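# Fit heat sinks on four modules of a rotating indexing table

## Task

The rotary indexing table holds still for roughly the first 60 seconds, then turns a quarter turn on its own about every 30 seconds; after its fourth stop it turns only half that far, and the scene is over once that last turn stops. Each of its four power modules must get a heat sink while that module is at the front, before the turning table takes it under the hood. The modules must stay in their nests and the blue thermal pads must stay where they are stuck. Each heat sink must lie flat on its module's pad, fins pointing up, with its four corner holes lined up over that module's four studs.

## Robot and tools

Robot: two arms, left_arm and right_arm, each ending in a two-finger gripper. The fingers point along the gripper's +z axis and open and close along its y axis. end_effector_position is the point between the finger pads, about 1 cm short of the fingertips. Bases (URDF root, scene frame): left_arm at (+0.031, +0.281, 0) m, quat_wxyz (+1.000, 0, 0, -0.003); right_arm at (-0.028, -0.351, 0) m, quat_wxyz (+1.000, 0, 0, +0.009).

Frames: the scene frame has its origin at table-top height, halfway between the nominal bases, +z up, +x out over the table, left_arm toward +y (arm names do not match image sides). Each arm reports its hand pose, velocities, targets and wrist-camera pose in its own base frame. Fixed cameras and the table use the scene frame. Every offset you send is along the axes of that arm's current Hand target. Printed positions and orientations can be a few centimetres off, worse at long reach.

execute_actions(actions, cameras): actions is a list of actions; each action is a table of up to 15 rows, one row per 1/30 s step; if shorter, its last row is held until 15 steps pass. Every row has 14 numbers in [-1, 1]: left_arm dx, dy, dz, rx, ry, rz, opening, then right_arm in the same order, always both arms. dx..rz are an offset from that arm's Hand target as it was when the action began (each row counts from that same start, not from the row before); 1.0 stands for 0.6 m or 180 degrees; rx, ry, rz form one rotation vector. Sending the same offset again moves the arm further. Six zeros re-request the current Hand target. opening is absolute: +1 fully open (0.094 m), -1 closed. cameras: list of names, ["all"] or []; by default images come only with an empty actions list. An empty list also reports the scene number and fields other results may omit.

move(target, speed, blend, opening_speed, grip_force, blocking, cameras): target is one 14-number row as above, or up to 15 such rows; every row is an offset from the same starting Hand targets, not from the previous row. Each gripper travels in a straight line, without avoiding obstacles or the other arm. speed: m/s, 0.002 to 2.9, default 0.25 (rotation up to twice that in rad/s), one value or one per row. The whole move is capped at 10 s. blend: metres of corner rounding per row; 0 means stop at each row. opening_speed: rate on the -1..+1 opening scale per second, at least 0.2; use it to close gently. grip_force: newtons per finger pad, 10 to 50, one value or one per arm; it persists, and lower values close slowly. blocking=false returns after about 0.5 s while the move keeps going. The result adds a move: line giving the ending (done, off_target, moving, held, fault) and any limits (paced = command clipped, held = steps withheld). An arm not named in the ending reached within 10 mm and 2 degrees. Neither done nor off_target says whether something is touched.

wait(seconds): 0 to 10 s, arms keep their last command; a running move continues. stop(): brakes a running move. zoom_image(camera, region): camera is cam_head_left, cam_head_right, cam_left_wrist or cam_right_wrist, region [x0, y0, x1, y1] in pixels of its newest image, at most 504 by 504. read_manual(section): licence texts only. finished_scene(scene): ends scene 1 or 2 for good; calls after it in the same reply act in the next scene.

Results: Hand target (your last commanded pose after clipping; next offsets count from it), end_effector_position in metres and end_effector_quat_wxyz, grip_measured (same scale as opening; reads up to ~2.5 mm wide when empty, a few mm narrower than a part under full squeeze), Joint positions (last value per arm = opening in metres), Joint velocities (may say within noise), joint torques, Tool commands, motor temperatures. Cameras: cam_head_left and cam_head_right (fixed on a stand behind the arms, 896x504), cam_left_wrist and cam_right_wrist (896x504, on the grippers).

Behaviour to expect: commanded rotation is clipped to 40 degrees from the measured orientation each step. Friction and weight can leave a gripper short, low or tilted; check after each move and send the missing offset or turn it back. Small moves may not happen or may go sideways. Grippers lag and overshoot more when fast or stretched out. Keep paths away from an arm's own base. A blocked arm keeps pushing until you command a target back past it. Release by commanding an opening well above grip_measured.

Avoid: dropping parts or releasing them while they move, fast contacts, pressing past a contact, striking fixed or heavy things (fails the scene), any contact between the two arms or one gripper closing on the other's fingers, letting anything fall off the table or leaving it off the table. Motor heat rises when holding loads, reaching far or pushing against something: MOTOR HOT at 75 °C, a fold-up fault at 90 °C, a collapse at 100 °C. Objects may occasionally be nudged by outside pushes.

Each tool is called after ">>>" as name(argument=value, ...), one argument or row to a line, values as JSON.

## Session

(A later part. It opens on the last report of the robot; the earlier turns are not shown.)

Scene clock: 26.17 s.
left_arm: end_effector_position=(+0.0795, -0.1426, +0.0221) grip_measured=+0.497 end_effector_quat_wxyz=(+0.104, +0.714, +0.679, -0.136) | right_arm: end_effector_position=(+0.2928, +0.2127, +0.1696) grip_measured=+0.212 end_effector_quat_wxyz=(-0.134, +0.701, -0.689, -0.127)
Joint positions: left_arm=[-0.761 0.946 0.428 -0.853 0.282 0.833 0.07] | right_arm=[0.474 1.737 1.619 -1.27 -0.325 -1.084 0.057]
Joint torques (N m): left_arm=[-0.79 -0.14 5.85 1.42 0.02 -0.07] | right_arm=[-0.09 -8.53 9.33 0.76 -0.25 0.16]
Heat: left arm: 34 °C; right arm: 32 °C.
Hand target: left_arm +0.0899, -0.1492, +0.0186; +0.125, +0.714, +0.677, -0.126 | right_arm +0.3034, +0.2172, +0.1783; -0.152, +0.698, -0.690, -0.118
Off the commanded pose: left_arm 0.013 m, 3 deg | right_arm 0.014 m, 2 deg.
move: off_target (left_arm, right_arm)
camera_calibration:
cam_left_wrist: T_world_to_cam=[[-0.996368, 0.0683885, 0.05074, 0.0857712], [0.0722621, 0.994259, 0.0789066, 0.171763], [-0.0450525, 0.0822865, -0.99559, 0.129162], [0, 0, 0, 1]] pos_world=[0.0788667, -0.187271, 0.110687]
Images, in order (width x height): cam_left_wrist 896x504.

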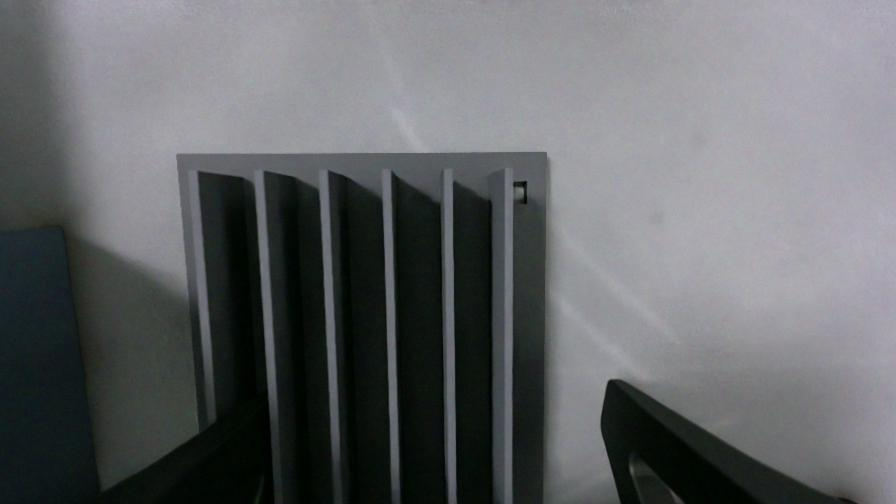

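>>> move(
  target=[
    [-0.0357,0.0008,-0.0962,0,0,0,0.5,0,0,0,0,0,0,0.1],
    [-0.056,0.032,-0.0887,0,0,0,0.5,0,0,0,0,0,0,0.1],
    [-0.0342,0.0077,-0.0788,0,0,0,0.5,0,0,0,0,0,0,0.1],
  ],
  speed=0.2,
  blend=[0.01,0.005,0],
  cameras=["cam_left_wrist"],
)

Scene clock: 27.67 s.
left_arm: end_effector_position=(+0.0960, -0.1577, +0.0736) grip_measured=+0.497 end_effector_quat_wxyz=(+0.131, +0.713, +0.676, -0.133) | right_arm: end_effector_position=(+0.2928, +0.2127, +0.1696) grip_measured=+0.212 end_effector_quat_wxyz=(-0.134, +0.701, -0.689, -0.127)
Joint positions: left_arm=[-0.762 0.947 0.625 -0.992 0.278 0.826 0.07] | right_arm=[0.474 1.737 1.619 -1.27 -0.325 -1.084 0.057]
Joint torques (N m): left_arm=[-0.44 -2.65 6.08 0.72 0.06 0.01] | right_arm=[-0.06 -8.61 9.35 0.77 -0.25 0.17]
Heat: left arm: 34 °C; right arm: 33 °C.
Hand target: left_arm +0.0941, -0.1522, +0.0702; +0.125, +0.714, +0.677, -0.126 | right_arm +0.3034, +0.2172, +0.1783; -0.152, +0.698, -0.690, -0.118
Off the commanded pose: left_arm 0.007 m, 1 deg | right_arm 0.014 m, 2 deg.
move: off_target (right_arm)
camera_calibration:
cam_left_wrist: T_world_to_cam=[[-0.997927, 0.0639673, 0.00709388, 0.103305], [0.0642272, 0.99687, 0.0460994, 0.185082], [-0.00412283, 0.0464594, -0.998912, 0.173072], [0, 0, 0, 1]] pos_world=[0.0919175, -0.199151, 0.163619]
Images, in order (width x height): cam_left_wrist 896x504.

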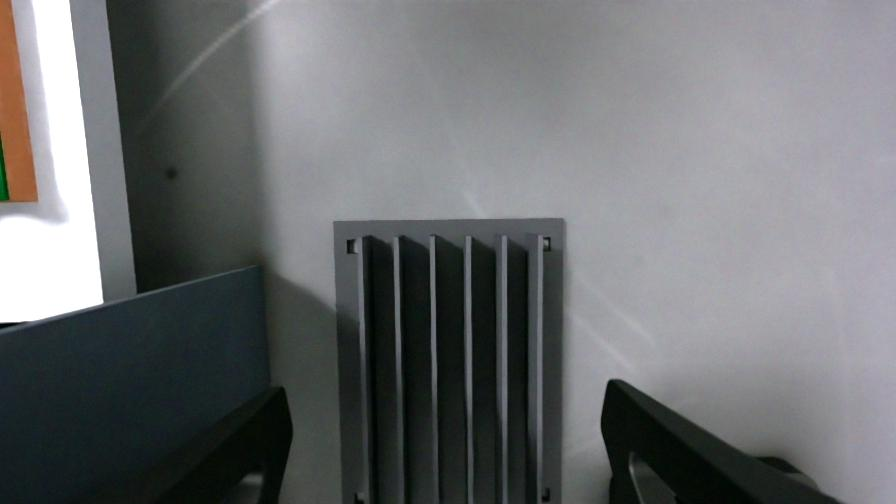

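>>> move(
  target=[0.0333,-0.0018,0.0788,0,0,0,0.5,0,0,0,0,0,0,0.1],
  speed=0.12,
  cameras=["cam_left_wrist"],
)

Scene clock: 28.73 s.
left_arm: end_effector_position=(+0.0799, -0.1422, +0.0223) grip_measured=+0.497 end_effector_quat_wxyz=(+0.097, +0.713, +0.681, -0.136) | right_arm: end_effector_position=(+0.2928, +0.2127, +0.1696) grip_measured=+0.212 end_effector_quat_wxyz=(-0.134, +0.701, -0.689, -0.127)
Joint positions: left_arm=[-0.759 0.961 0.437 -0.86 0.28 0.831 0.07] | right_arm=[0.474 1.737 1.619 -1.27 -0.325 -1.084 0.057]
Joint torques (N m): left_arm=[0.24 -0.21 5.86 1.49 0.07 0.08] | right_arm=[-0.13 -8.54 9.31 0.77 -0.23 0.17]
Heat: left arm: 34 °C; right arm: 33 °C.
Hand target: left_arm +0.0935, -0.1499, +0.0188; +0.125, +0.714, +0.677, -0.126 | right_arm +0.3034, +0.2172, +0.1783; -0.152, +0.698, -0.690, -0.118
Off the commanded pose: left_arm 0.016 m, 3 deg | right_arm 0.014 m, 2 deg.
move: off_target (left_arm, right_arm)
camera_calibration:
cam_left_wrist: T_world_to_cam=[[-0.99613, 0.0648105, 0.059368, 0.085396], [0.0699306, 0.993603, 0.0886677, 0.171122], [-0.0532417, 0.0924762, -0.99429, 0.131393], [0, 0, 0, 1]] pos_world=[0.0800944, -0.187712, 0.1104]
Images, in order (width x height): cam_left_wrist 896x504.

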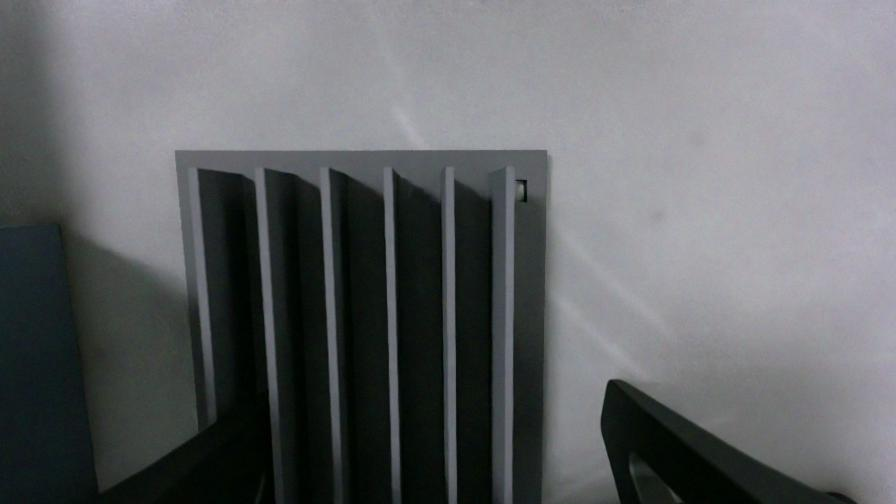

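>>> move(
  target=[
    [-0.0349,0.0008,-0.094,0,0,0,0.5,0,0,0,0,0,0,0.1],
    [-0.0448,0.0223,-0.0903,-0.012,-0.0068,0,0.5,0,0,0,0,0,0,0.1],
    [-0.0097,0.0213,0.0018,-0.012,-0.0068,0,0.5,0,0,0,0,0,0,0.1],
  ],
  speed=[0.2,0.2,0.12],
  blend=[0.01,0.0,0],
  cameras=["cam_left_wrist"],
)

Scene clock: 31.07 s.
left_arm: end_effector_position=(+0.1014, -0.1566, +0.0243) grip_measured=+0.498 end_effector_quat_wxyz=(+0.140, +0.708, +0.680, -0.129) | right_arm: end_effector_position=(+0.2928, +0.2127, +0.1696) grip_measured=+0.212 end_effector_quat_wxyz=(-0.134, +0.701, -0.689, -0.127)
Joint positions: left_arm=[-0.74 0.993 0.44 -0.747 0.275 0.834 0.07] | right_arm=[0.474 1.737 1.619 -1.27 -0.325 -1.084 0.057]
Joint torques (N m): left_arm=[-0.06 -0.66 5.85 1.2 0.07 0.09] | right_arm=[-0.08 -8.59 9.33 0.75 -0.24 0.19]
Heat: left arm: 34 °C; right arm: 33 °C.
Hand target: left_arm +0.1060, -0.1563, +0.0200; +0.145, +0.710, +0.678, -0.120 | right_arm +0.3034, +0.2172, +0.1783; -0.152, +0.698, -0.690, -0.118
Off the commanded pose: left_arm 0.006 m, 1 deg | right_arm 0.014 m, 2 deg.
move: off_target (right_arm)
camera_calibration:
cam_left_wrist: T_world_to_cam=[[-0.998762, 0.048802, -0.00964035, 0.10707], [0.048388, 0.998055, 0.0393142, 0.18779], [0.0115402, 0.038799, -0.99918, 0.121042], [0, 0, 0, 1]] pos_world=[0.0964535, -0.197346, 0.114592]
Images, in order (width x height): cam_left_wrist 896x504.

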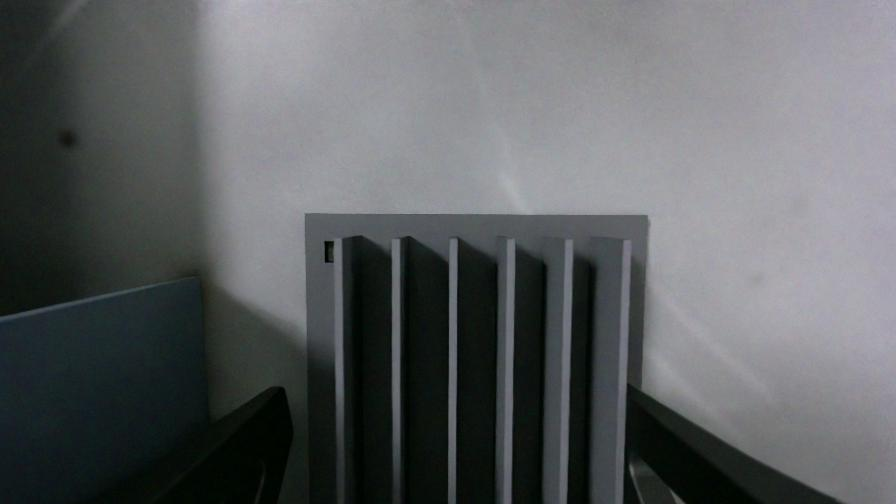

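>>> move(
  target=[
    [0.0088,-0.0122,-0.0033,0,0,0,0.5,0,0,0,0,0,0,0.1],
    [0.0088,-0.0122,-0.0033,0,0,0,0.1,0,0,0,0,0,0,0.1],
  ],
  speed=0.1,
  opening_speed=0.8,
  cameras=["cam_left_wrist"],
)

Scene clock: 32.83 s.
left_arm: end_effector_position=(+0.0980, -0.1534, +0.0222) grip_measured=+0.188 end_effector_quat_wxyz=(+0.143, +0.708, +0.679, -0.129) | right_arm: end_effector_position=(+0.2928, +0.2127, +0.1696) grip_measured=+0.212 end_effector_quat_wxyz=(-0.134, +0.701, -0.689, -0.127)
Joint positions: left_arm=[-0.74 0.963 0.418 -0.749 0.275 0.834 0.056] | right_arm=[0.474 1.737 1.619 -1.27 -0.325 -1.084 0.057]
Joint torques (N m): left_arm=[-0.38 -2.55 5.78 0.95 0.07 0.04] | right_arm=[-0.13 -8.46 9.26 0.76 -0.24 0.19]
Heat: left arm: 34 °C; right arm: 33 °C.
Hand target: left_arm +0.0990, -0.1505, +0.0196; +0.146, +0.710, +0.678, -0.120 | right_arm +0.3034, +0.2172, +0.1783; -0.152, +0.698, -0.690, -0.118
Off the commanded pose: left_arm 0.004 m, 1 deg | right_arm 0.014 m, 2 deg.
move: off_target (right_arm)
camera_calibration:
cam_left_wrist: T_world_to_cam=[[-0.998708, 0.0487431, -0.0143393, 0.103585], [0.0482099, 0.998208, 0.0354349, 0.185129], [0.0160408, 0.0346978, -0.999269, 0.117744], [0, 0, 0, 1]] pos_world=[0.0926377, -0.193931, 0.112584]
Images, in order (width x height): cam_left_wrist 896x504.

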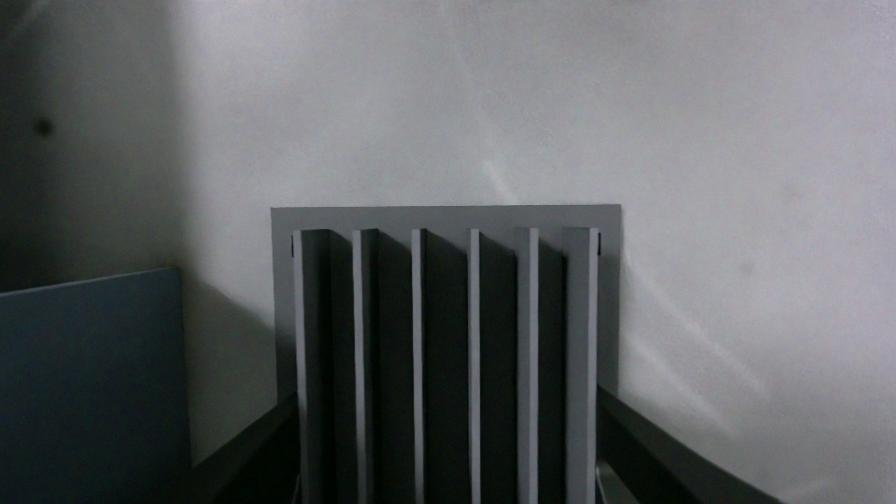

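>>> move(
  target=[-0.0613,0,-0.1542,0,0,0,0.1,0,0,0,0,0,0,0.1],
  speed=0.15,
  cameras=["cam_left_wrist","cam_right_wrist"],
)

Scene clock: 34.83 s.
left_arm: end_effector_position=(+0.0891, -0.1469, +0.1060) grip_measured=+0.188 end_effector_quat_wxyz=(+0.125, +0.712, +0.679, -0.126) | right_arm: end_effector_position=(+0.2928, +0.2127, +0.1696) grip_measured=+0.212 end_effector_quat_wxyz=(-0.134, +0.701, -0.689, -0.127)
Joint positions: left_arm=[-0.759 0.9 0.742 -1.169 0.263 0.826 0.056] | right_arm=[0.474 1.737 1.619 -1.27 -0.325 -1.084 0.057]
Joint torques (N m): left_arm=[-0.69 -2.35 11.11 0.74 0.11 -0.13] | right_arm=[-0.1 -8.55 9.28 0.78 -0.24 0.16]
Motor temperatures (°C): left_arm=[26 31 34 27 22 26 27] | right_arm=[26 31 34 25 23 23 24]
Heat: left arm: 34 °C; right arm: 34 °C.
Hand target: left_arm +0.0946, -0.1504, +0.1191; +0.146, +0.710, +0.678, -0.121 | right_arm +0.3034, +0.2172, +0.1783; -0.152, +0.698, -0.690, -0.118
Off the commanded pose: left_arm 0.015 m, 2 deg | right_arm 0.014 m, 2 deg.
move: off_target (left_arm, right_arm)
camera_calibration:
cam_left_wrist: T_world_to_cam=[[-0.99835, 0.0569872, 0.00705707, 0.0945278], [0.0573278, 0.996202, 0.0655377, 0.171734], [-0.00329546, 0.0658341, -0.997825, 0.207498], [0, 0, 0, 1]] pos_world=[0.0852105, -0.190129, 0.195125]
cam_right_wrist: T_world_to_cam=[[0.999829, 0.0184867, 0.000533391, -0.29596], [0.0184174, -0.997881, 0.0624045, 0.234227], [0.00168591, -0.062384, -0.998051, 0.272667], [0, 0, 0, 1]] pos_world=[0.291136, 0.256212, 0.257677]
Images, in order (width x height): cam_left_wrist 896x504, cam_right_wrist 896x504.

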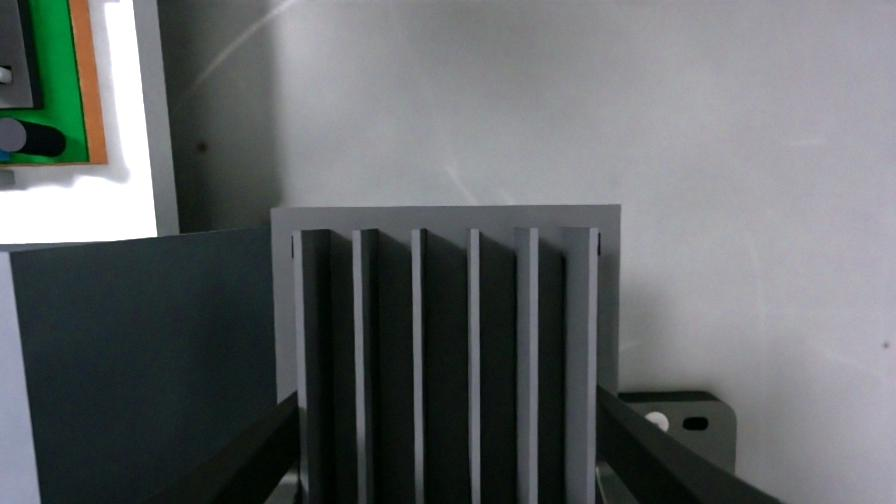

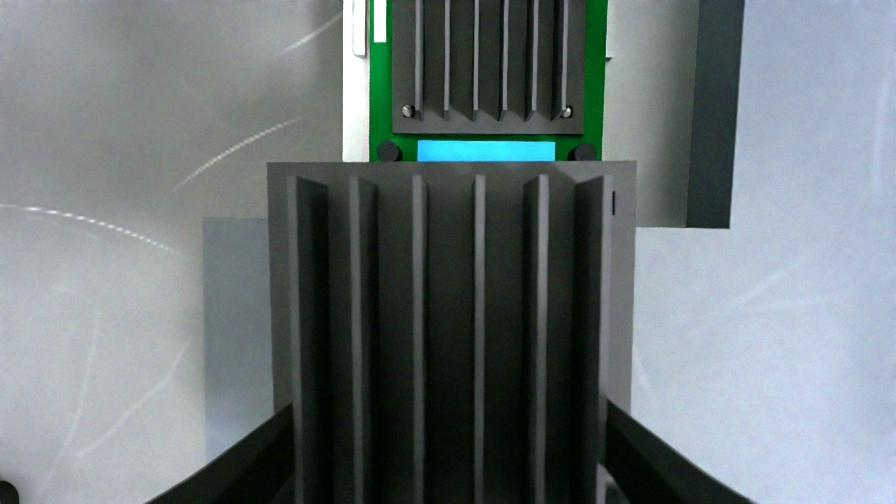

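>>> wait(
  seconds=10,
)

>>> wait(
  seconds=10,
)

>>> wait(
  seconds=10,
)

>>> wait(
  seconds=10,
)

>>> wait(
  seconds=1,
  cameras=["cam_right_wrist"],
)

Scene clock: 44.97 s.
left_arm: end_effector_position=(+0.0891, -0.1468, +0.1059) grip_measured=+0.188 end_effector_quat_wxyz=(+0.124, +0.712, +0.679, -0.126) | right_arm: end_effector_position=(+0.2928, +0.2127, +0.1696) grip_measured=+0.212 end_effector_quat_wxyz=(-0.134, +0.701, -0.689, -0.127)
Joint positions: left_arm=[-0.759 0.9 0.742 -1.169 0.263 0.826 0.056] | right_arm=[0.474 1.737 1.619 -1.27 -0.325 -1.084 0.057]
Joint torques (N m): left_arm=[-0.73 -2.33 11.11 0.74 0.12 -0.14] | right_arm=[-0.03 -8.57 9.29 0.77 -0.24 0.18]
Heat: left arm: 37 °C; right arm: 35 °C.
Hand target: left_arm +0.0946, -0.1504, +0.1191; +0.145, +0.710, +0.678, -0.121 | right_arm +0.3034, +0.2172, +0.1783; -0.152, +0.698, -0.690, -0.118
Tool commands: left_gripper/opening=+0.1 right_gripper/opening=+0.1
Off the commanded pose: left_arm 0.015 m, 3 deg | right_arm 0.014 m, 2 deg.
wait: 10.00 s; at rest by 0.03 s

Scene clock: 54.97 s.
left_arm: end_effector_position=(+0.0891, -0.1468, +0.1059) grip_measured=+0.188 end_effector_quat_wxyz=(+0.124, +0.712, +0.679, -0.126) | right_arm: end_effector_position=(+0.2928, +0.2127, +0.1696) grip_measured=+0.212 end_effector_quat_wxyz=(-0.134, +0.701, -0.689, -0.127)
Joint positions: left_arm=[-0.759 0.9 0.742 -1.169 0.263 0.826 0.056] | right_arm=[0.474 1.737 1.619 -1.27 -0.325 -1.084 0.057]
Joint torques (N m): left_arm=[-0.69 -2.4 11.1 0.74 0.11 -0.14] | right_arm=[-0.13 -8.61 9.25 0.75 -0.25 0.17]
Heat: left arm: 38 °C; right arm: 36 °C.
Hand target: left_arm +0.0946, -0.1504, +0.1191; +0.145, +0.710, +0.678, -0.121 | right_arm +0.3034, +0.2172, +0.1783; -0.152, +0.698, -0.690, -0.118
Tool commands: left_gripper/opening=+0.1 right_gripper/opening=+0.1
Off the commanded pose: left_arm 0.015 m, 3 deg | right_arm 0.014 m, 2 deg.
wait: 10.00 s; at rest by 0.17 s

Scene clock: 64.97 s.
left_arm: end_effector_position=(+0.0891, -0.1468, +0.1059) grip_measured=+0.188 end_effector_quat_wxyz=(+0.124, +0.712, +0.679, -0.126) | right_arm: end_effector_position=(+0.2928, +0.2127, +0.1696) grip_measured=+0.212 end_effector_quat_wxyz=(-0.134, +0.701, -0.689, -0.127)
Joint positions: left_arm=[-0.759 0.9 0.742 -1.169 0.263 0.826 0.056] | right_arm=[0.474 1.737 1.619 -1.27 -0.325 -1.084 0.057]
Joint torques (N m): left_arm=[-0.72 -2.37 11.07 0.74 0.12 -0.14] | right_arm=[-0.08 -8.49 9.36 0.78 -0.24 0.18]
Motor temperatures (°C): left_arm=[26 30 39 27 22 26 28] | right_arm=[26 33 37 26 23 23 25]
Heat: left arm: 39 °C; right arm: 37 °C.
Hand target: left_arm +0.0946, -0.1504, +0.1191; +0.145, +0.710, +0.678, -0.121 | right_arm +0.3034, +0.2172, +0.1783; -0.152, +0.698, -0.690, -0.118
Tool commands: left_gripper/opening=+0.1 right_gripper/opening=+0.1
Off the commanded pose: left_arm 0.015 m, 3 deg | right_arm 0.014 m, 2 deg.
wait: 10.00 s; at rest by 0.17 s

Scene clock: 74.97 s.
left_arm: end_effector_position=(+0.0891, -0.1468, +0.1059) grip_measured=+0.188 end_effector_quat_wxyz=(+0.124, +0.712, +0.679, -0.126) | right_arm: end_effector_position=(+0.2928, +0.2127, +0.1696) grip_measured=+0.212 end_effector_quat_wxyz=(-0.134, +0.701, -0.689, -0.127)
Joint positions: left_arm=[-0.759 0.9 0.742 -1.169 0.263 0.826 0.056] | right_arm=[0.474 1.737 1.619 -1.27 -0.325 -1.084 0.057]
Joint torques (N m): left_arm=[-0.68 -2.33 11.06 0.74 0.12 -0.14] | right_arm=[-0.06 -8.54 9.37 0.78 -0.24 0.17]
Heat: left arm: 40 °C; right arm: 38 °C.
Hand target: left_arm +0.0946, -0.1504, +0.1191; +0.145, +0.710, +0.678, -0.121 | right_arm +0.3034, +0.2172, +0.1783; -0.152, +0.698, -0.690, -0.118
Tool commands: left_gripper/opening=+0.1 right_gripper/opening=+0.1
Off the commanded pose: left_arm 0.015 m, 3 deg | right_arm 0.014 m, 2 deg.
wait: 10.00 s; at rest by 0.17 s

Scene clock: 75.97 s.
left_arm: end_effector_position=(+0.0891, -0.1468, +0.1059) grip_measured=+0.188 end_effector_quat_wxyz=(+0.124, +0.712, +0.679, -0.126) | right_arm: end_effector_position=(+0.2928, +0.2127, +0.1696) grip_measured=+0.212 end_effector_quat_wxyz=(-0.134, +0.701, -0.689, -0.127)
Joint positions: left_arm=[-0.759 0.9 0.742 -1.169 0.263 0.826 0.056] | right_arm=[0.474 1.737 1.619 -1.27 -0.325 -1.084 0.057]
Joint torques (N m): left_arm=[-0.7 -2.37 11.08 0.74 0.11 -0.13] | right_arm=[-0.09 -8.62 9.28 0.76 -0.26 0.19]
Heat: left arm: 41 °C; right arm: 38 °C.
Hand target: left_arm +0.0946, -0.1504, +0.1191; +0.145, +0.710, +0.678, -0.121 | right_arm +0.3034, +0.2172, +0.1783; -0.152, +0.698, -0.690, -0.118
Tool commands: left_gripper/opening=+0.1 right_gripper/opening=+0.1
Off the commanded pose: left_arm 0.015 m, 3 deg | right_arm 0.014 m, 2 deg.
wait: 1.00 s; at rest by 0.17 s
camera_calibration:
cam_right_wrist: T_world_to_cam=[[0.999829, 0.0184867, 0.000533391, -0.29596], [0.0184174, -0.997881, 0.0624045, 0.234227], [0.00168591, -0.062384, -0.998051, 0.272667], [0, 0, 0, 1]] pos_world=[0.291136, 0.256212, 0.257677]
Images, in order (width x height): cam_right_wrist 896x504.

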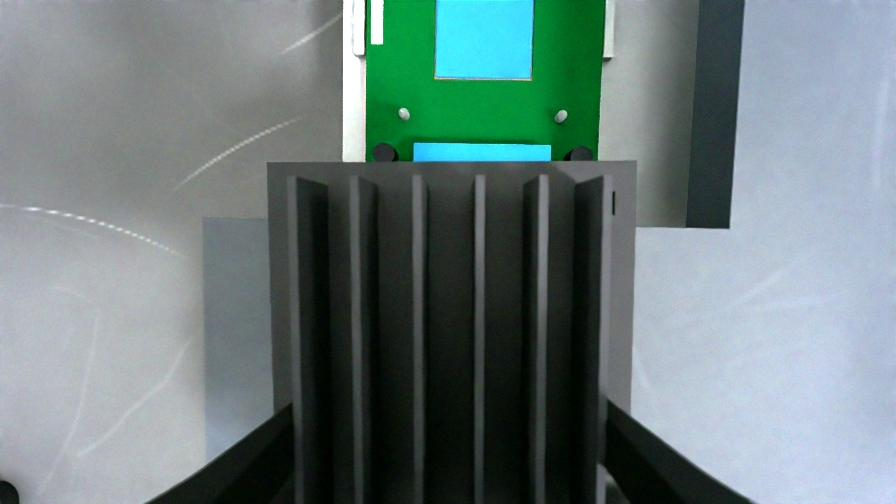

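>>> wait(
  seconds=0.5,
  cameras=["cam_right_wrist"],
)

>>> zoom_image(
  camera="cam_right_wrist",
  region=[330, 0, 650, 200],
)

Scene clock: 76.63 s.
left_arm: end_effector_position=(+0.0891, -0.1468, +0.1059) grip_measured=+0.188 end_effector_quat_wxyz=(+0.124, +0.712, +0.679, -0.126) | right_arm: end_effector_position=(+0.2928, +0.2127, +0.1696) grip_measured=+0.212 end_effector_quat_wxyz=(-0.134, +0.701, -0.689, -0.127)
Joint positions: left_arm=[-0.759 0.9 0.742 -1.169 0.263 0.826 0.056] | right_arm=[0.474 1.737 1.619 -1.27 -0.325 -1.084 0.057]
Joint torques (N m): left_arm=[-0.68 -2.36 11.06 0.74 0.12 -0.14] | right_arm=[-0.12 -8.53 9.29 0.76 -0.24 0.16]
Heat: left arm: 41 °C; right arm: 38 °C.
Hand target: left_arm +0.0946, -0.1504, +0.1191; +0.145, +0.710, +0.678, -0.121 | right_arm +0.3034, +0.2172, +0.1783; -0.152, +0.698, -0.690, -0.118
Tool commands: left_gripper/opening=+0.1 right_gripper/opening=+0.1
Off the commanded pose: left_arm 0.015 m, 3 deg | right_arm 0.014 m, 2 deg.
wait: 0.50 s; at rest from the start
camera_calibration:
cam_right_wrist: T_world_to_cam=[[0.999829, 0.0184867, 0.000533391, -0.29596], [0.0184174, -0.997881, 0.0624045, 0.234227], [0.00168591, -0.062384, -0.998051, 0.272667], [0, 0, 0, 1]] pos_world=[0.291136, 0.256212, 0.257677]
Images, in order (width x height): cam_right_wrist 896x504.

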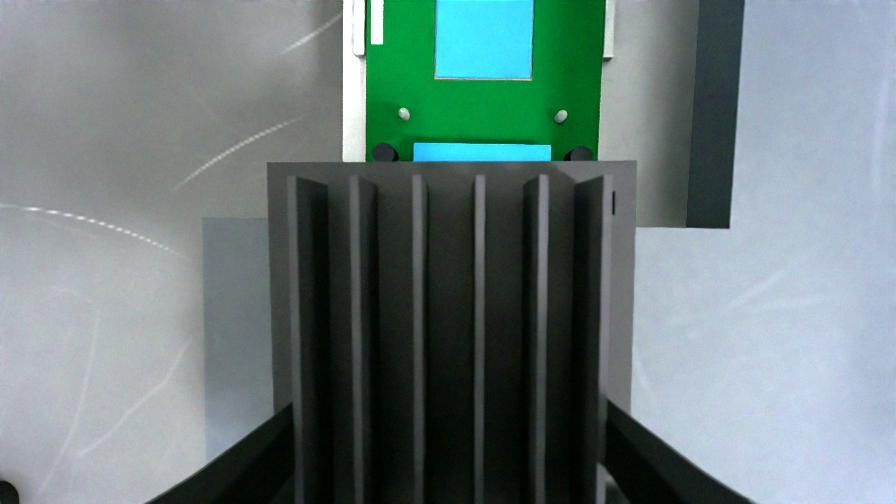

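Scaled by 1.575 from the camera's 896x504 image, which has a finer 1280x720 frame.

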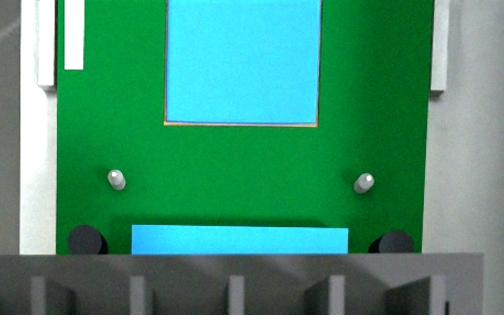

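>>> move(
  target=[
    [0,0,0,0,0,0,0.1,-0.2043,-0.0087,0.0935,0.0029,0.0091,0.0065,0.1],
    [0,0,0,0,0,0,0.1,-0.1563,-0.0025,0.211,0.0029,0.0091,0.0065,0.1],
  ],
  speed=[0.25,0.18],
  blend=[0.01,0],
  cameras=["cam_right_wrist"],
)

>>> zoom_image(
  camera="cam_right_wrist",
  region=[240, 60, 660, 270],
)

Scene clock: 79.63 s.
left_arm: end_effector_position=(+0.0890, -0.1467, +0.1059) grip_measured=+0.188 end_effector_quat_wxyz=(+0.124, +0.712, +0.679, -0.126) | right_arm: end_effector_position=(+0.3048, +0.3510, +0.0973) grip_measured=+0.212 end_effector_quat_wxyz=(-0.138, +0.697, -0.695, -0.110)
Joint positions: left_arm=[-0.759 0.9 0.742 -1.169 0.263 0.826 0.056] | right_arm=[0.773 2.062 1.763 -0.994 -0.222 -0.769 0.057]
Joint torques (N m): left_arm=[-0.66 -2.35 11.07 0.74 0.11 -0.12] | right_arm=[-0.23 -12.82 5.68 1.05 -0.11 0.18]
Heat: left arm: 41 °C; right arm: 38 °C.
Hand target: left_arm +0.0946, -0.1503, +0.1191; +0.145, +0.710, +0.678, -0.121 | right_arm +0.3086, +0.3516, +0.0962; -0.144, +0.692, -0.699, -0.107
Off the commanded pose: left_arm 0.015 m, 3 deg | right_arm 0.004 m, 1 deg.
move: off_target (left_arm)
camera_calibration:
cam_right_wrist: T_world_to_cam=[[0.999667, -0.00100538, 0.0257793, -0.306078], [-0.00309152, -0.996708, 0.0810116, 0.38083], [0.025613, -0.0810643, -0.99638, 0.208257], [0, 0, 0, 1]] pos_world=[0.301819, 0.396151, 0.184542]
Images, in order (width x height): cam_right_wrist 896x504.

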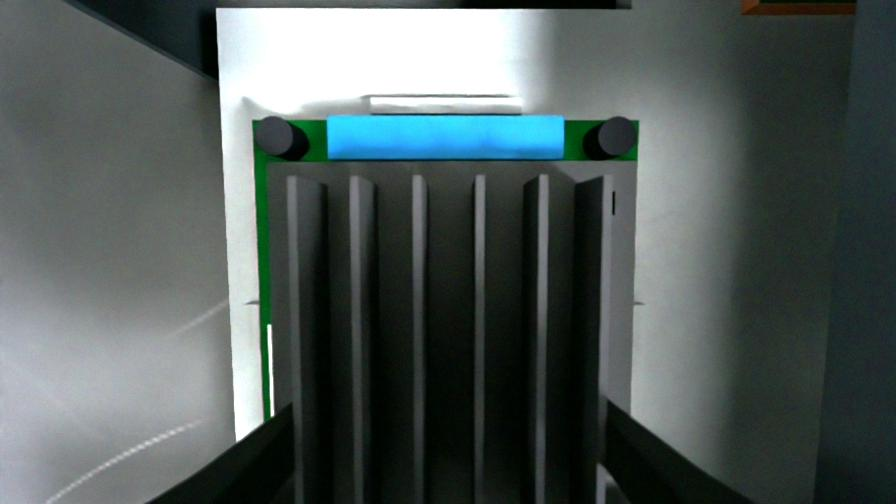

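Scaled by 1.200 from the camera's 896x504 image, which has a finer 1280x720 frame.

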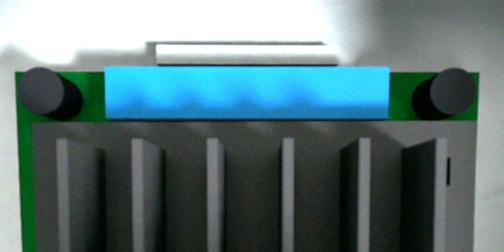

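>>> move(
  target=[0,0,0,0,0,0,0.1,0.0052,0.0062,0.018,-0.0072,0.0001,0.0021,0.1],
  speed=0.1,
  cameras=["cam_right_wrist"],
)

>>> zoom_image(
  camera="cam_right_wrist",
  region=[240, 60, 660, 270],
)

Scene clock: 81.30 s.
left_arm: end_effector_position=(+0.0890, -0.1467, +0.1059) grip_measured=+0.188 end_effector_quat_wxyz=(+0.124, +0.712, +0.679, -0.126) | right_arm: end_effector_position=(+0.3044, +0.3506, +0.0919) grip_measured=+0.212 end_effector_quat_wxyz=(-0.137, +0.696, -0.696, -0.110)
Joint positions: left_arm=[-0.759 0.9 0.742 -1.169 0.263 0.826 0.056] | right_arm=[0.773 2.062 1.742 -0.973 -0.222 -0.766 0.057]
Joint torques (N m): left_arm=[-0.73 -2.35 11.11 0.74 0.11 -0.14] | right_arm=[-0.18 -11.54 5.59 1.05 -0.3 0.18]
Heat: left arm: 41 °C; right arm: 38 °C.
Hand target: left_arm +0.0946, -0.1503, +0.1191; +0.145, +0.710, +0.678, -0.121 | right_arm +0.3055, +0.3526, +0.0848; -0.136, +0.691, -0.700, -0.115
Off the commanded pose: left_arm 0.015 m, 3 deg | right_arm 0.007 m, 1 deg.
move: off_target (left_arm)
camera_calibration:
cam_right_wrist: T_world_to_cam=[[0.999701, -0.00380997, 0.0241698, -0.304449], [-0.00576788, -0.99666, 0.0814616, 0.381688], [0.0237787, -0.0815766, -0.996383, 0.203514], [0, 0, 0, 1]] pos_world=[0.301721, 0.395855, 0.179044]
Images, in order (width x height): cam_right_wrist 896x504.

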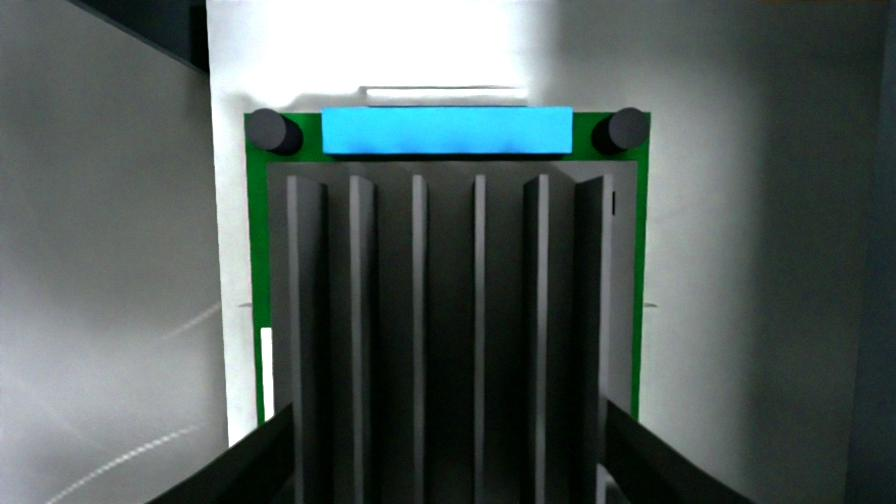

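Scaled by 1.200 from the camera's 896x504 image, which has a finer 1280x720 frame.

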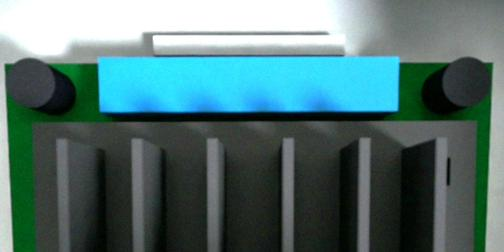

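>>> move(
  target=[0,0,0,0,0,0,0.1,0.0038,0.0057,0.0035,-0.0136,0,0.0008,0.1],
  speed=0.1,
  cameras=["cam_right_wrist"],
)

>>> zoom_image(
  camera="cam_right_wrist",
  region=[240, 60, 660, 270],
)

Scene clock: 82.60 s.
left_arm: end_effector_position=(+0.0890, -0.1467, +0.1059) grip_measured=+0.188 end_effector_quat_wxyz=(+0.124, +0.712, +0.679, -0.126) | right_arm: end_effector_position=(+0.3026, +0.3497, +0.0835) grip_measured=+0.212 end_effector_quat_wxyz=(-0.125, +0.694, -0.699, -0.118)
Joint positions: left_arm=[-0.759 0.9 0.742 -1.169 0.263 0.826 0.056] | right_arm=[0.769 2.081 1.742 -0.979 -0.237 -0.765 0.057]
Joint torques (N m): left_arm=[-0.7 -2.39 11.12 0.74 0.11 -0.14] | right_arm=[-0.54 -11.89 7.06 0.74 -0.52 0.05]
Heat: left arm: 41 °C; right arm: 37 °C.
Hand target: left_arm +0.0946, -0.1503, +0.1191; +0.145, +0.710, +0.678, -0.121 | right_arm +0.3021, +0.3513, +0.0820; -0.121, +0.693, -0.699, -0.130
Off the commanded pose: left_arm 0.015 m, 3 deg | right_arm 0.002 m, 2 deg.
move: off_target (left_arm)
camera_calibration:
cam_right_wrist: T_world_to_cam=[[0.999978, -0.00463962, -0.00481112, -0.299879], [-0.00419521, -0.996059, 0.0885907, 0.380078], [-0.00520319, -0.0885685, -0.996056, 0.206311], [0, 0, 0, 1]] pos_world=[0.30254, 0.395461, 0.170383]
Images, in order (width x height): cam_right_wrist 896x504.

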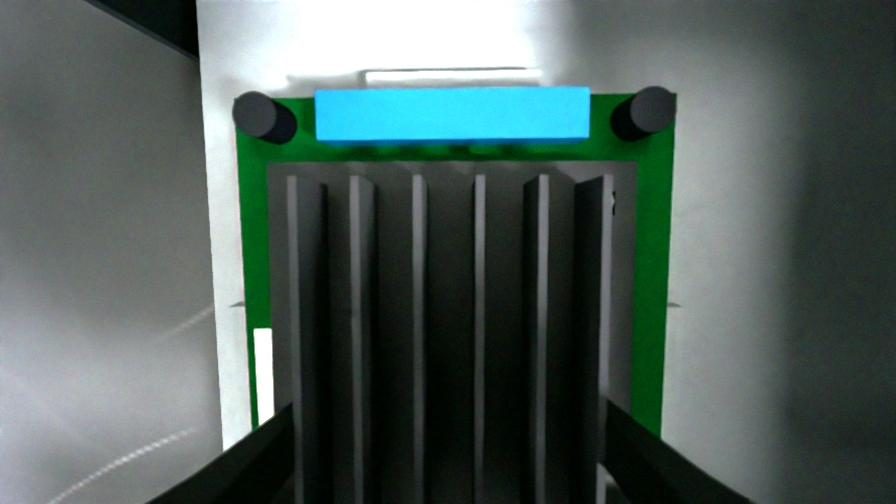

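Scaled by 1.200 from the camera's 896x504 image, which has a finer 1280x720 frame.

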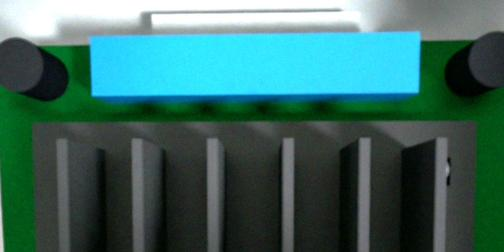

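>>> move(
  target=[0,0,0,0,0,0,0.1,0.0062,0,0.0168,0,0,0,0.1],
  speed=0.05,
  cameras=["cam_right_wrist"],
)

>>> zoom_image(
  camera="cam_right_wrist",
  region=[220, 60, 680, 270],
)

Scene clock: 83.50 s.
left_arm: end_effector_position=(+0.0890, -0.1467, +0.1059) grip_measured=+0.188 end_effector_quat_wxyz=(+0.124, +0.712, +0.679, -0.126) | right_arm: end_effector_position=(+0.3030, +0.3502, +0.0803) grip_measured=+0.212 end_effector_quat_wxyz=(-0.126, +0.694, -0.699, -0.119)
Joint positions: left_arm=[-0.759 0.9 0.742 -1.169 0.263 0.826 0.056] | right_arm=[0.768 2.082 1.729 -0.962 -0.24 -0.765 0.057]
Joint torques (N m): left_arm=[-0.69 -2.36 11.08 0.74 0.11 -0.14] | right_arm=[-0.49 -11.44 5.16 0.95 -0.51 0.03]
Heat: left arm: 41 °C; right arm: 37 °C.
Hand target: left_arm +0.0946, -0.1503, +0.1191; +0.145, +0.710, +0.678, -0.121 | right_arm +0.3019, +0.3514, +0.0713; -0.121, +0.693, -0.699, -0.130
Off the commanded pose: left_arm 0.015 m, 3 deg | right_arm 0.009 m, 1 deg.
move: off_target (left_arm)
camera_calibration:
cam_right_wrist: T_world_to_cam=[[0.999981, -0.00466964, -0.00412585, -0.300295], [-0.00430527, -0.996432, 0.0842943, 0.381441], [-0.00450475, -0.0842749, -0.996432, 0.201494], [0, 0, 0, 1]] pos_world=[0.302839, 0.395658, 0.167382]
Images, in order (width x height): cam_right_wrist 896x504.

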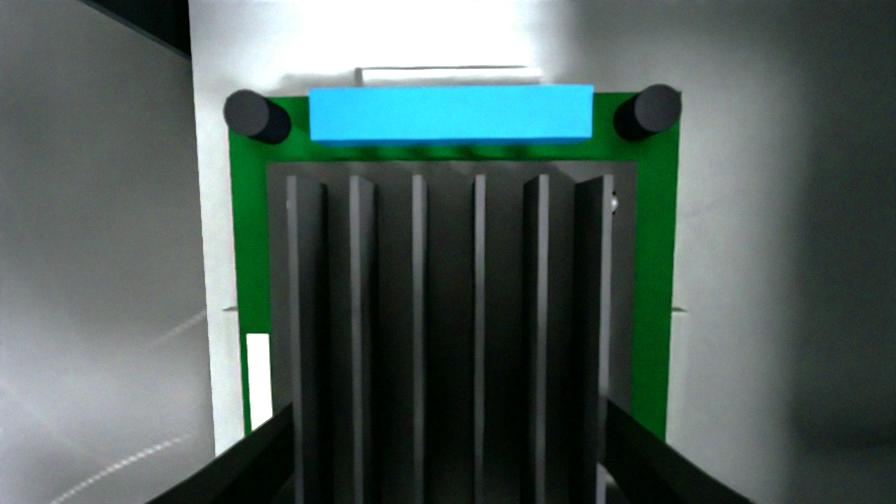

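Scaled by 1.096 from the camera's 896x504 image, which has a finer 1280x720 frame.

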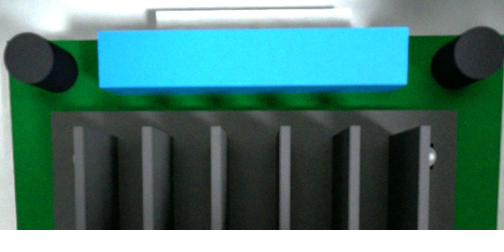

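>>> move(
  target=[
    [0,0,0,0,0,0,0.1,0,0,0,0,0,0,0.5],
    [0,0,0,0,0,0,0.1,-0.053,-0.003,-0.1405,0,0,0,0.5],
  ],
  speed=0.2,
  opening_speed=1.5,
  cameras=["cam_right_wrist"],
)

>>> zoom_image(
  camera="cam_right_wrist",
  region=[280, 150, 620, 460],
)

Scene clock: 85.77 s.
left_arm: end_effector_position=(+0.0890, -0.1467, +0.1059) grip_measured=+0.188 end_effector_quat_wxyz=(+0.124, +0.712, +0.679, -0.126) | right_arm: end_effector_position=(+0.3020, +0.3505, +0.1601) grip_measured=+0.497 end_effector_quat_wxyz=(-0.121, +0.693, -0.699, -0.125)
Joint positions: left_arm=[-0.759 0.9 0.742 -1.169 0.263 0.826 0.056] | right_arm=[0.765 2.112 2.094 -1.309 -0.253 -0.765 0.07]
Joint torques (N m): left_arm=[-0.65 -2.35 11.02 0.75 0.11 -0.15] | right_arm=[-0.62 -11.54 8.38 0.71 -0.36 -0.04]
Heat: left arm: 41 °C; right arm: 37 °C.
Hand target: left_arm +0.0946, -0.1503, +0.1191; +0.145, +0.710, +0.678, -0.121 | right_arm +0.3050, +0.3516, +0.1614; -0.121, +0.693, -0.699, -0.130
Off the commanded pose: left_arm 0.015 m, 3 deg | right_arm 0.003 m, 1 deg.
move: off_target (left_arm)
camera_calibration:
cam_right_wrist: T_world_to_cam=[[0.999762, -0.00409202, -0.0214134, -0.296266], [-0.0022894, -0.996502, 0.0835387, 0.374515], [-0.0216803, -0.0834698, -0.996274, 0.285902], [0, 0, 0, 1]] pos_world=[0.303251, 0.395857, 0.247206]
Images, in order (width x height): cam_right_wrist 896x504.

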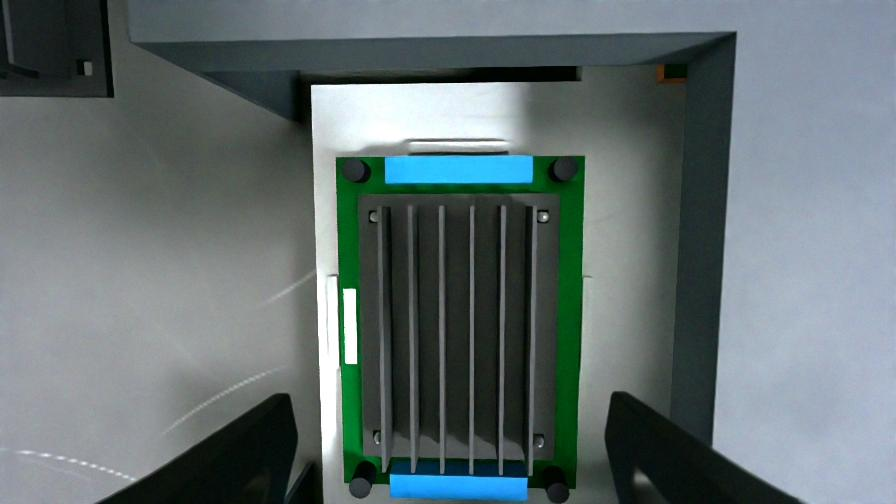

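Scaled by 1.482 from the camera's 896x504 image, which has a finer 1280x720 frame.

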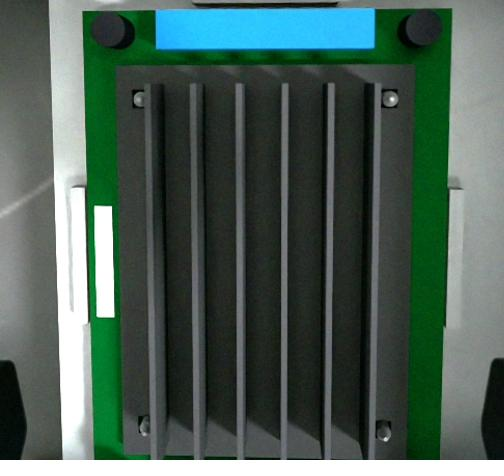

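>>> move(
  target=[
    [-0.0027,0.0023,-0.0975,0,0,0,0.1,0.1392,-0.0008,-0.1052,0,0,0,0.5],
    [-0.073,0.271,-0.0697,0.0004,-0.0026,-0.016,0.1,0.4477,-0.104,-0.184,-0.005,0.0002,-0.0145,0.5],
    [-0.073,0.271,-0.0697,0.0004,-0.0026,-0.016,0.1,0.6628,-0.1585,-0.1633,-0.0107,0.0004,-0.0287,0.5],
  ],
  speed=0.28,
  blend=[0.015,0.03,0],
  cameras=["cam_left_wrist","cam_right_wrist"],
)

Scene clock: 88.90 s.
left_arm: end_effector_position=(+0.2451, -0.1749, +0.1699) grip_measured=+0.188 end_effector_quat_wxyz=(+0.122, +0.690, +0.703, -0.124) | right_arm: end_effector_position=(+0.3940, -0.0555, +0.1127) grip_measured=+0.497 end_effector_quat_wxyz=(-0.118, +0.719, -0.671, -0.138)
Joint positions: left_arm=[-0.44 1.529 1.405 -1.293 0.315 1.088 0.056] | right_arm=[-0.285 2.21 2.061 -1.569 -0.336 -1.95 0.07]
Joint torques (N m): left_arm=[-0.06 -6.48 11.1 0.67 0.53 0.1] | right_arm=[0.31 -11.52 7.84 -0.14 -0.22 -0.11]
Heat: left arm: 41 °C; right arm: 37 °C.
Hand target: left_arm +0.2537, -0.1817, +0.1811; +0.145, +0.692, +0.695, -0.127 | right_arm +0.3971, -0.0557, +0.1126; -0.115, +0.726, -0.665, -0.136
Off the commanded pose: left_arm 0.015 m, 3 deg | right_arm 0.003 m, 1 deg.
move: off_target (left_arm)
camera_calibration:
cam_left_wrist: T_world_to_cam=[[-0.999795, -0.00596653, 0.0193606, 0.238766], [-0.0045457, 0.997349, 0.0726188, 0.200679], [-0.0197426, 0.0725158, -0.997172, 0.278828], [0, 0, 0, 1]] pos_world=[0.245134, -0.218942, 0.258844]
cam_right_wrist: T_world_to_cam=[[0.996721, 0.075492, -0.0291247, -0.384458], [0.0773118, -0.994722, 0.0674584, -0.0553682], [-0.0238784, -0.0694889, -0.997297, 0.208543], [0, 0, 0, 1]] pos_world=[0.392457, -0.0115611, 0.200517]
Images, in order (width x height): cam_left_wrist 896x504, cam_right_wrist 896x504.

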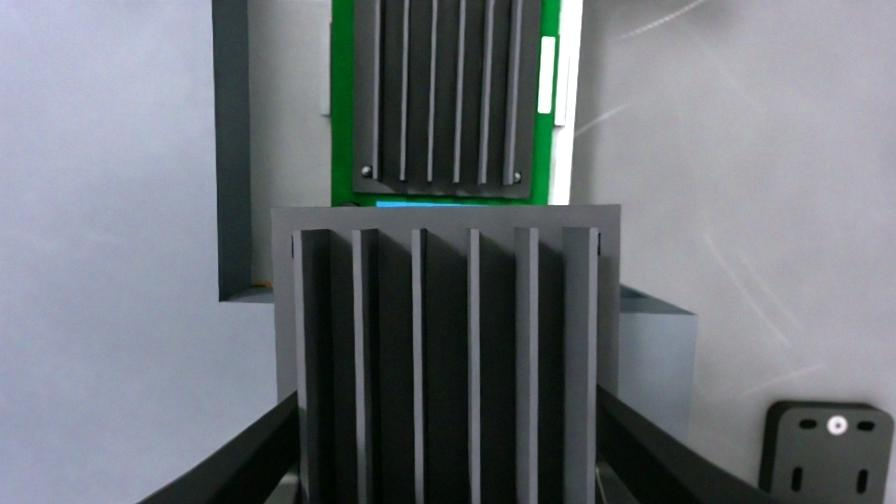

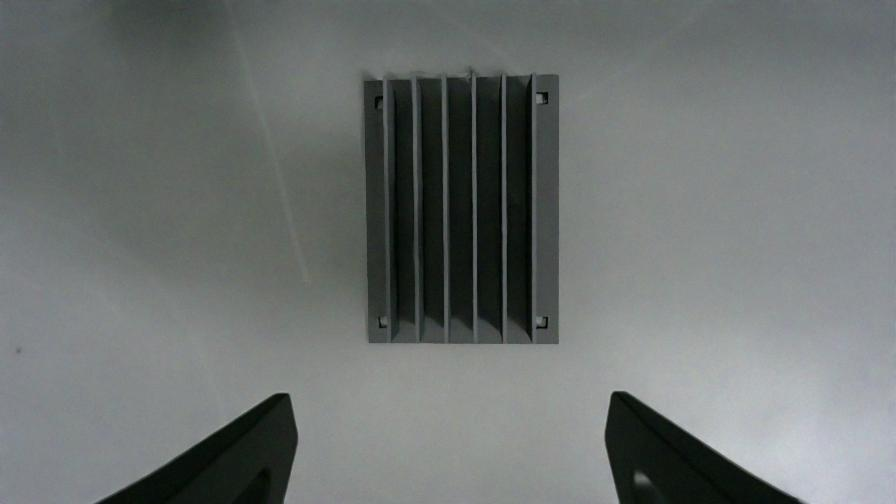

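>>> move(
  target=[
    [0,0,0,0,0,0,0.1,-0.0515,-0.0008,0.0862,0,0,0,0.5],
    [0,0,0,0,0,0,0.1,-0.0203,0,0.1755,0,0,0,0.5],
  ],
  speed=[0.2,0.1],
  blend=[0.01,0],
  cameras=["cam_right_wrist"],
)

Scene clock: 90.73 s.
left_arm: end_effector_position=(+0.2451, -0.1749, +0.1699) grip_measured=+0.188 end_effector_quat_wxyz=(+0.122, +0.690, +0.703, -0.124) | right_arm: end_effector_position=(+0.3783, -0.0046, +0.0293) grip_measured=+0.497 end_effector_quat_wxyz=(-0.102, +0.725, -0.662, -0.162)
Joint positions: left_arm=[-0.44 1.529 1.405 -1.293 0.315 1.088 0.056] | right_arm=[-0.169 2.179 1.672 -1.235 -0.347 -1.86 0.07]
Joint torques (N m): left_arm=[-0.01 -6.48 11.07 0.67 0.53 0.08] | right_arm=[-0.18 -12.23 3.32 0.71 -0.26 0.17]
Heat: left arm: 41 °C; right arm: 37 °C.
Hand target: left_arm +0.2537, -0.1817, +0.1811; +0.145, +0.692, +0.695, -0.127 | right_arm +0.3914, -0.0079, +0.0183; -0.115, +0.726, -0.665, -0.136
Off the commanded pose: left_arm 0.016 m, 3 deg | right_arm 0.017 m, 3 deg.
move: off_target (left_arm, right_arm)
camera_calibration:
cam_right_wrist: T_world_to_cam=[[0.990982, 0.106694, -0.0810676, -0.371246], [0.111195, -0.992375, 0.0531798, -0.0103208], [-0.0747754, -0.0617145, -0.995289, 0.14783], [0, 0, 0, 1]] pos_world=[0.3801, 0.038491, 0.117586]
Images, in order (width x height): cam_right_wrist 896x504.

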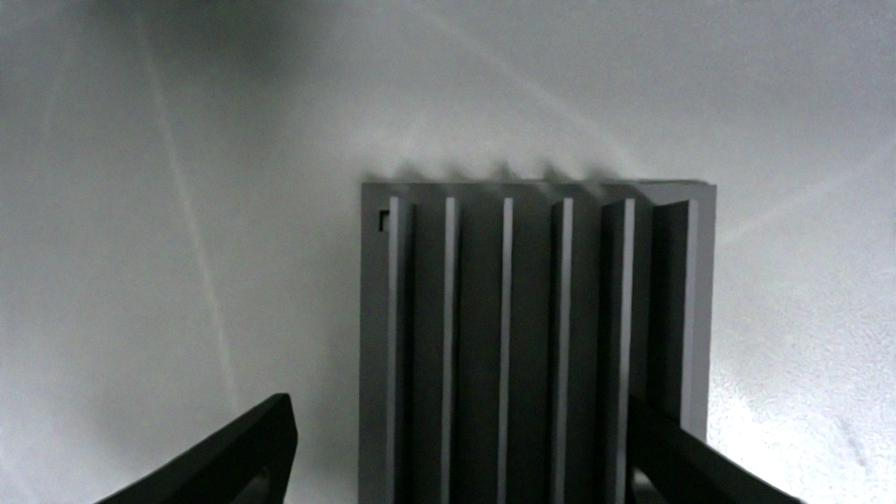

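>>> move(
  target=[
    [0,0,0,0,0,0,0.1,-0.0292,0.0012,-0.0783,0,0,0,0.5],
    [0,0,0,0,0,0,0.1,-0.0275,-0.0195,-0.079,0.01,0,0,0.5],
    [0,0,0,0,0,0,0.1,0.0047,-0.0223,0.0018,0.01,0,0,0.5],
  ],
  speed=[0.2,0.2,0.12],
  blend=[0.01,0,0],
  cameras=["cam_right_wrist"],
)

Scene clock: 92.63 s.
left_arm: end_effector_position=(+0.2451, -0.1749, +0.1699) grip_measured=+0.188 end_effector_quat_wxyz=(+0.122, +0.690, +0.703, -0.124) | right_arm: end_effector_position=(+0.4010, -0.0085, +0.0251) grip_measured=+0.497 end_effector_quat_wxyz=(-0.123, +0.727, -0.663, -0.128)
Joint positions: left_arm=[-0.44 1.529 1.405 -1.293 0.315 1.088 0.056] | right_arm=[-0.169 2.193 1.688 -1.152 -0.347 -1.847 0.07]
Joint torques (N m): left_arm=[-0.09 -6.46 11.06 0.69 0.53 0.11] | right_arm=[-0.1 -11.38 4.66 0.4 -0.34 0.17]
Heat: left arm: 41 °C; right arm: 37 °C.
Hand target: left_arm +0.2537, -0.1817, +0.1811; +0.145, +0.692, +0.695, -0.127 | right_arm +0.4048, -0.0089, +0.0160; -0.126, +0.724, -0.667, -0.126
Off the commanded pose: left_arm 0.016 m, 3 deg | right_arm 0.010 m, 1 deg.
move: off_target (left_arm); blend cut to 0.0079 m at target 1
camera_calibration:
cam_right_wrist: T_world_to_cam=[[0.9956, 0.0936033, -0.00433634, -0.39758], [0.093661, -0.992683, 0.0762111, -0.00995589], [0.002829, -0.0762819, -0.997082, 0.113881], [0, 0, 0, 1]] pos_world=[0.396441, 0.0360188, 0.112583]
Images, in order (width x height): cam_right_wrist 896x504.

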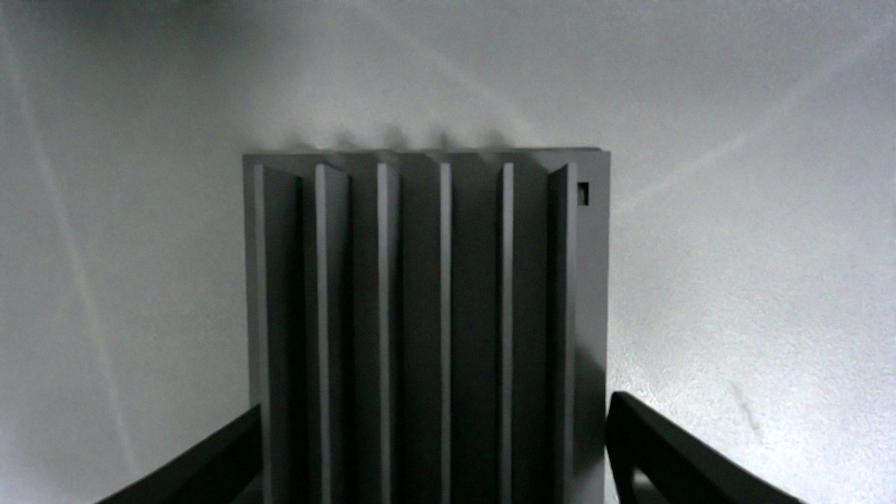

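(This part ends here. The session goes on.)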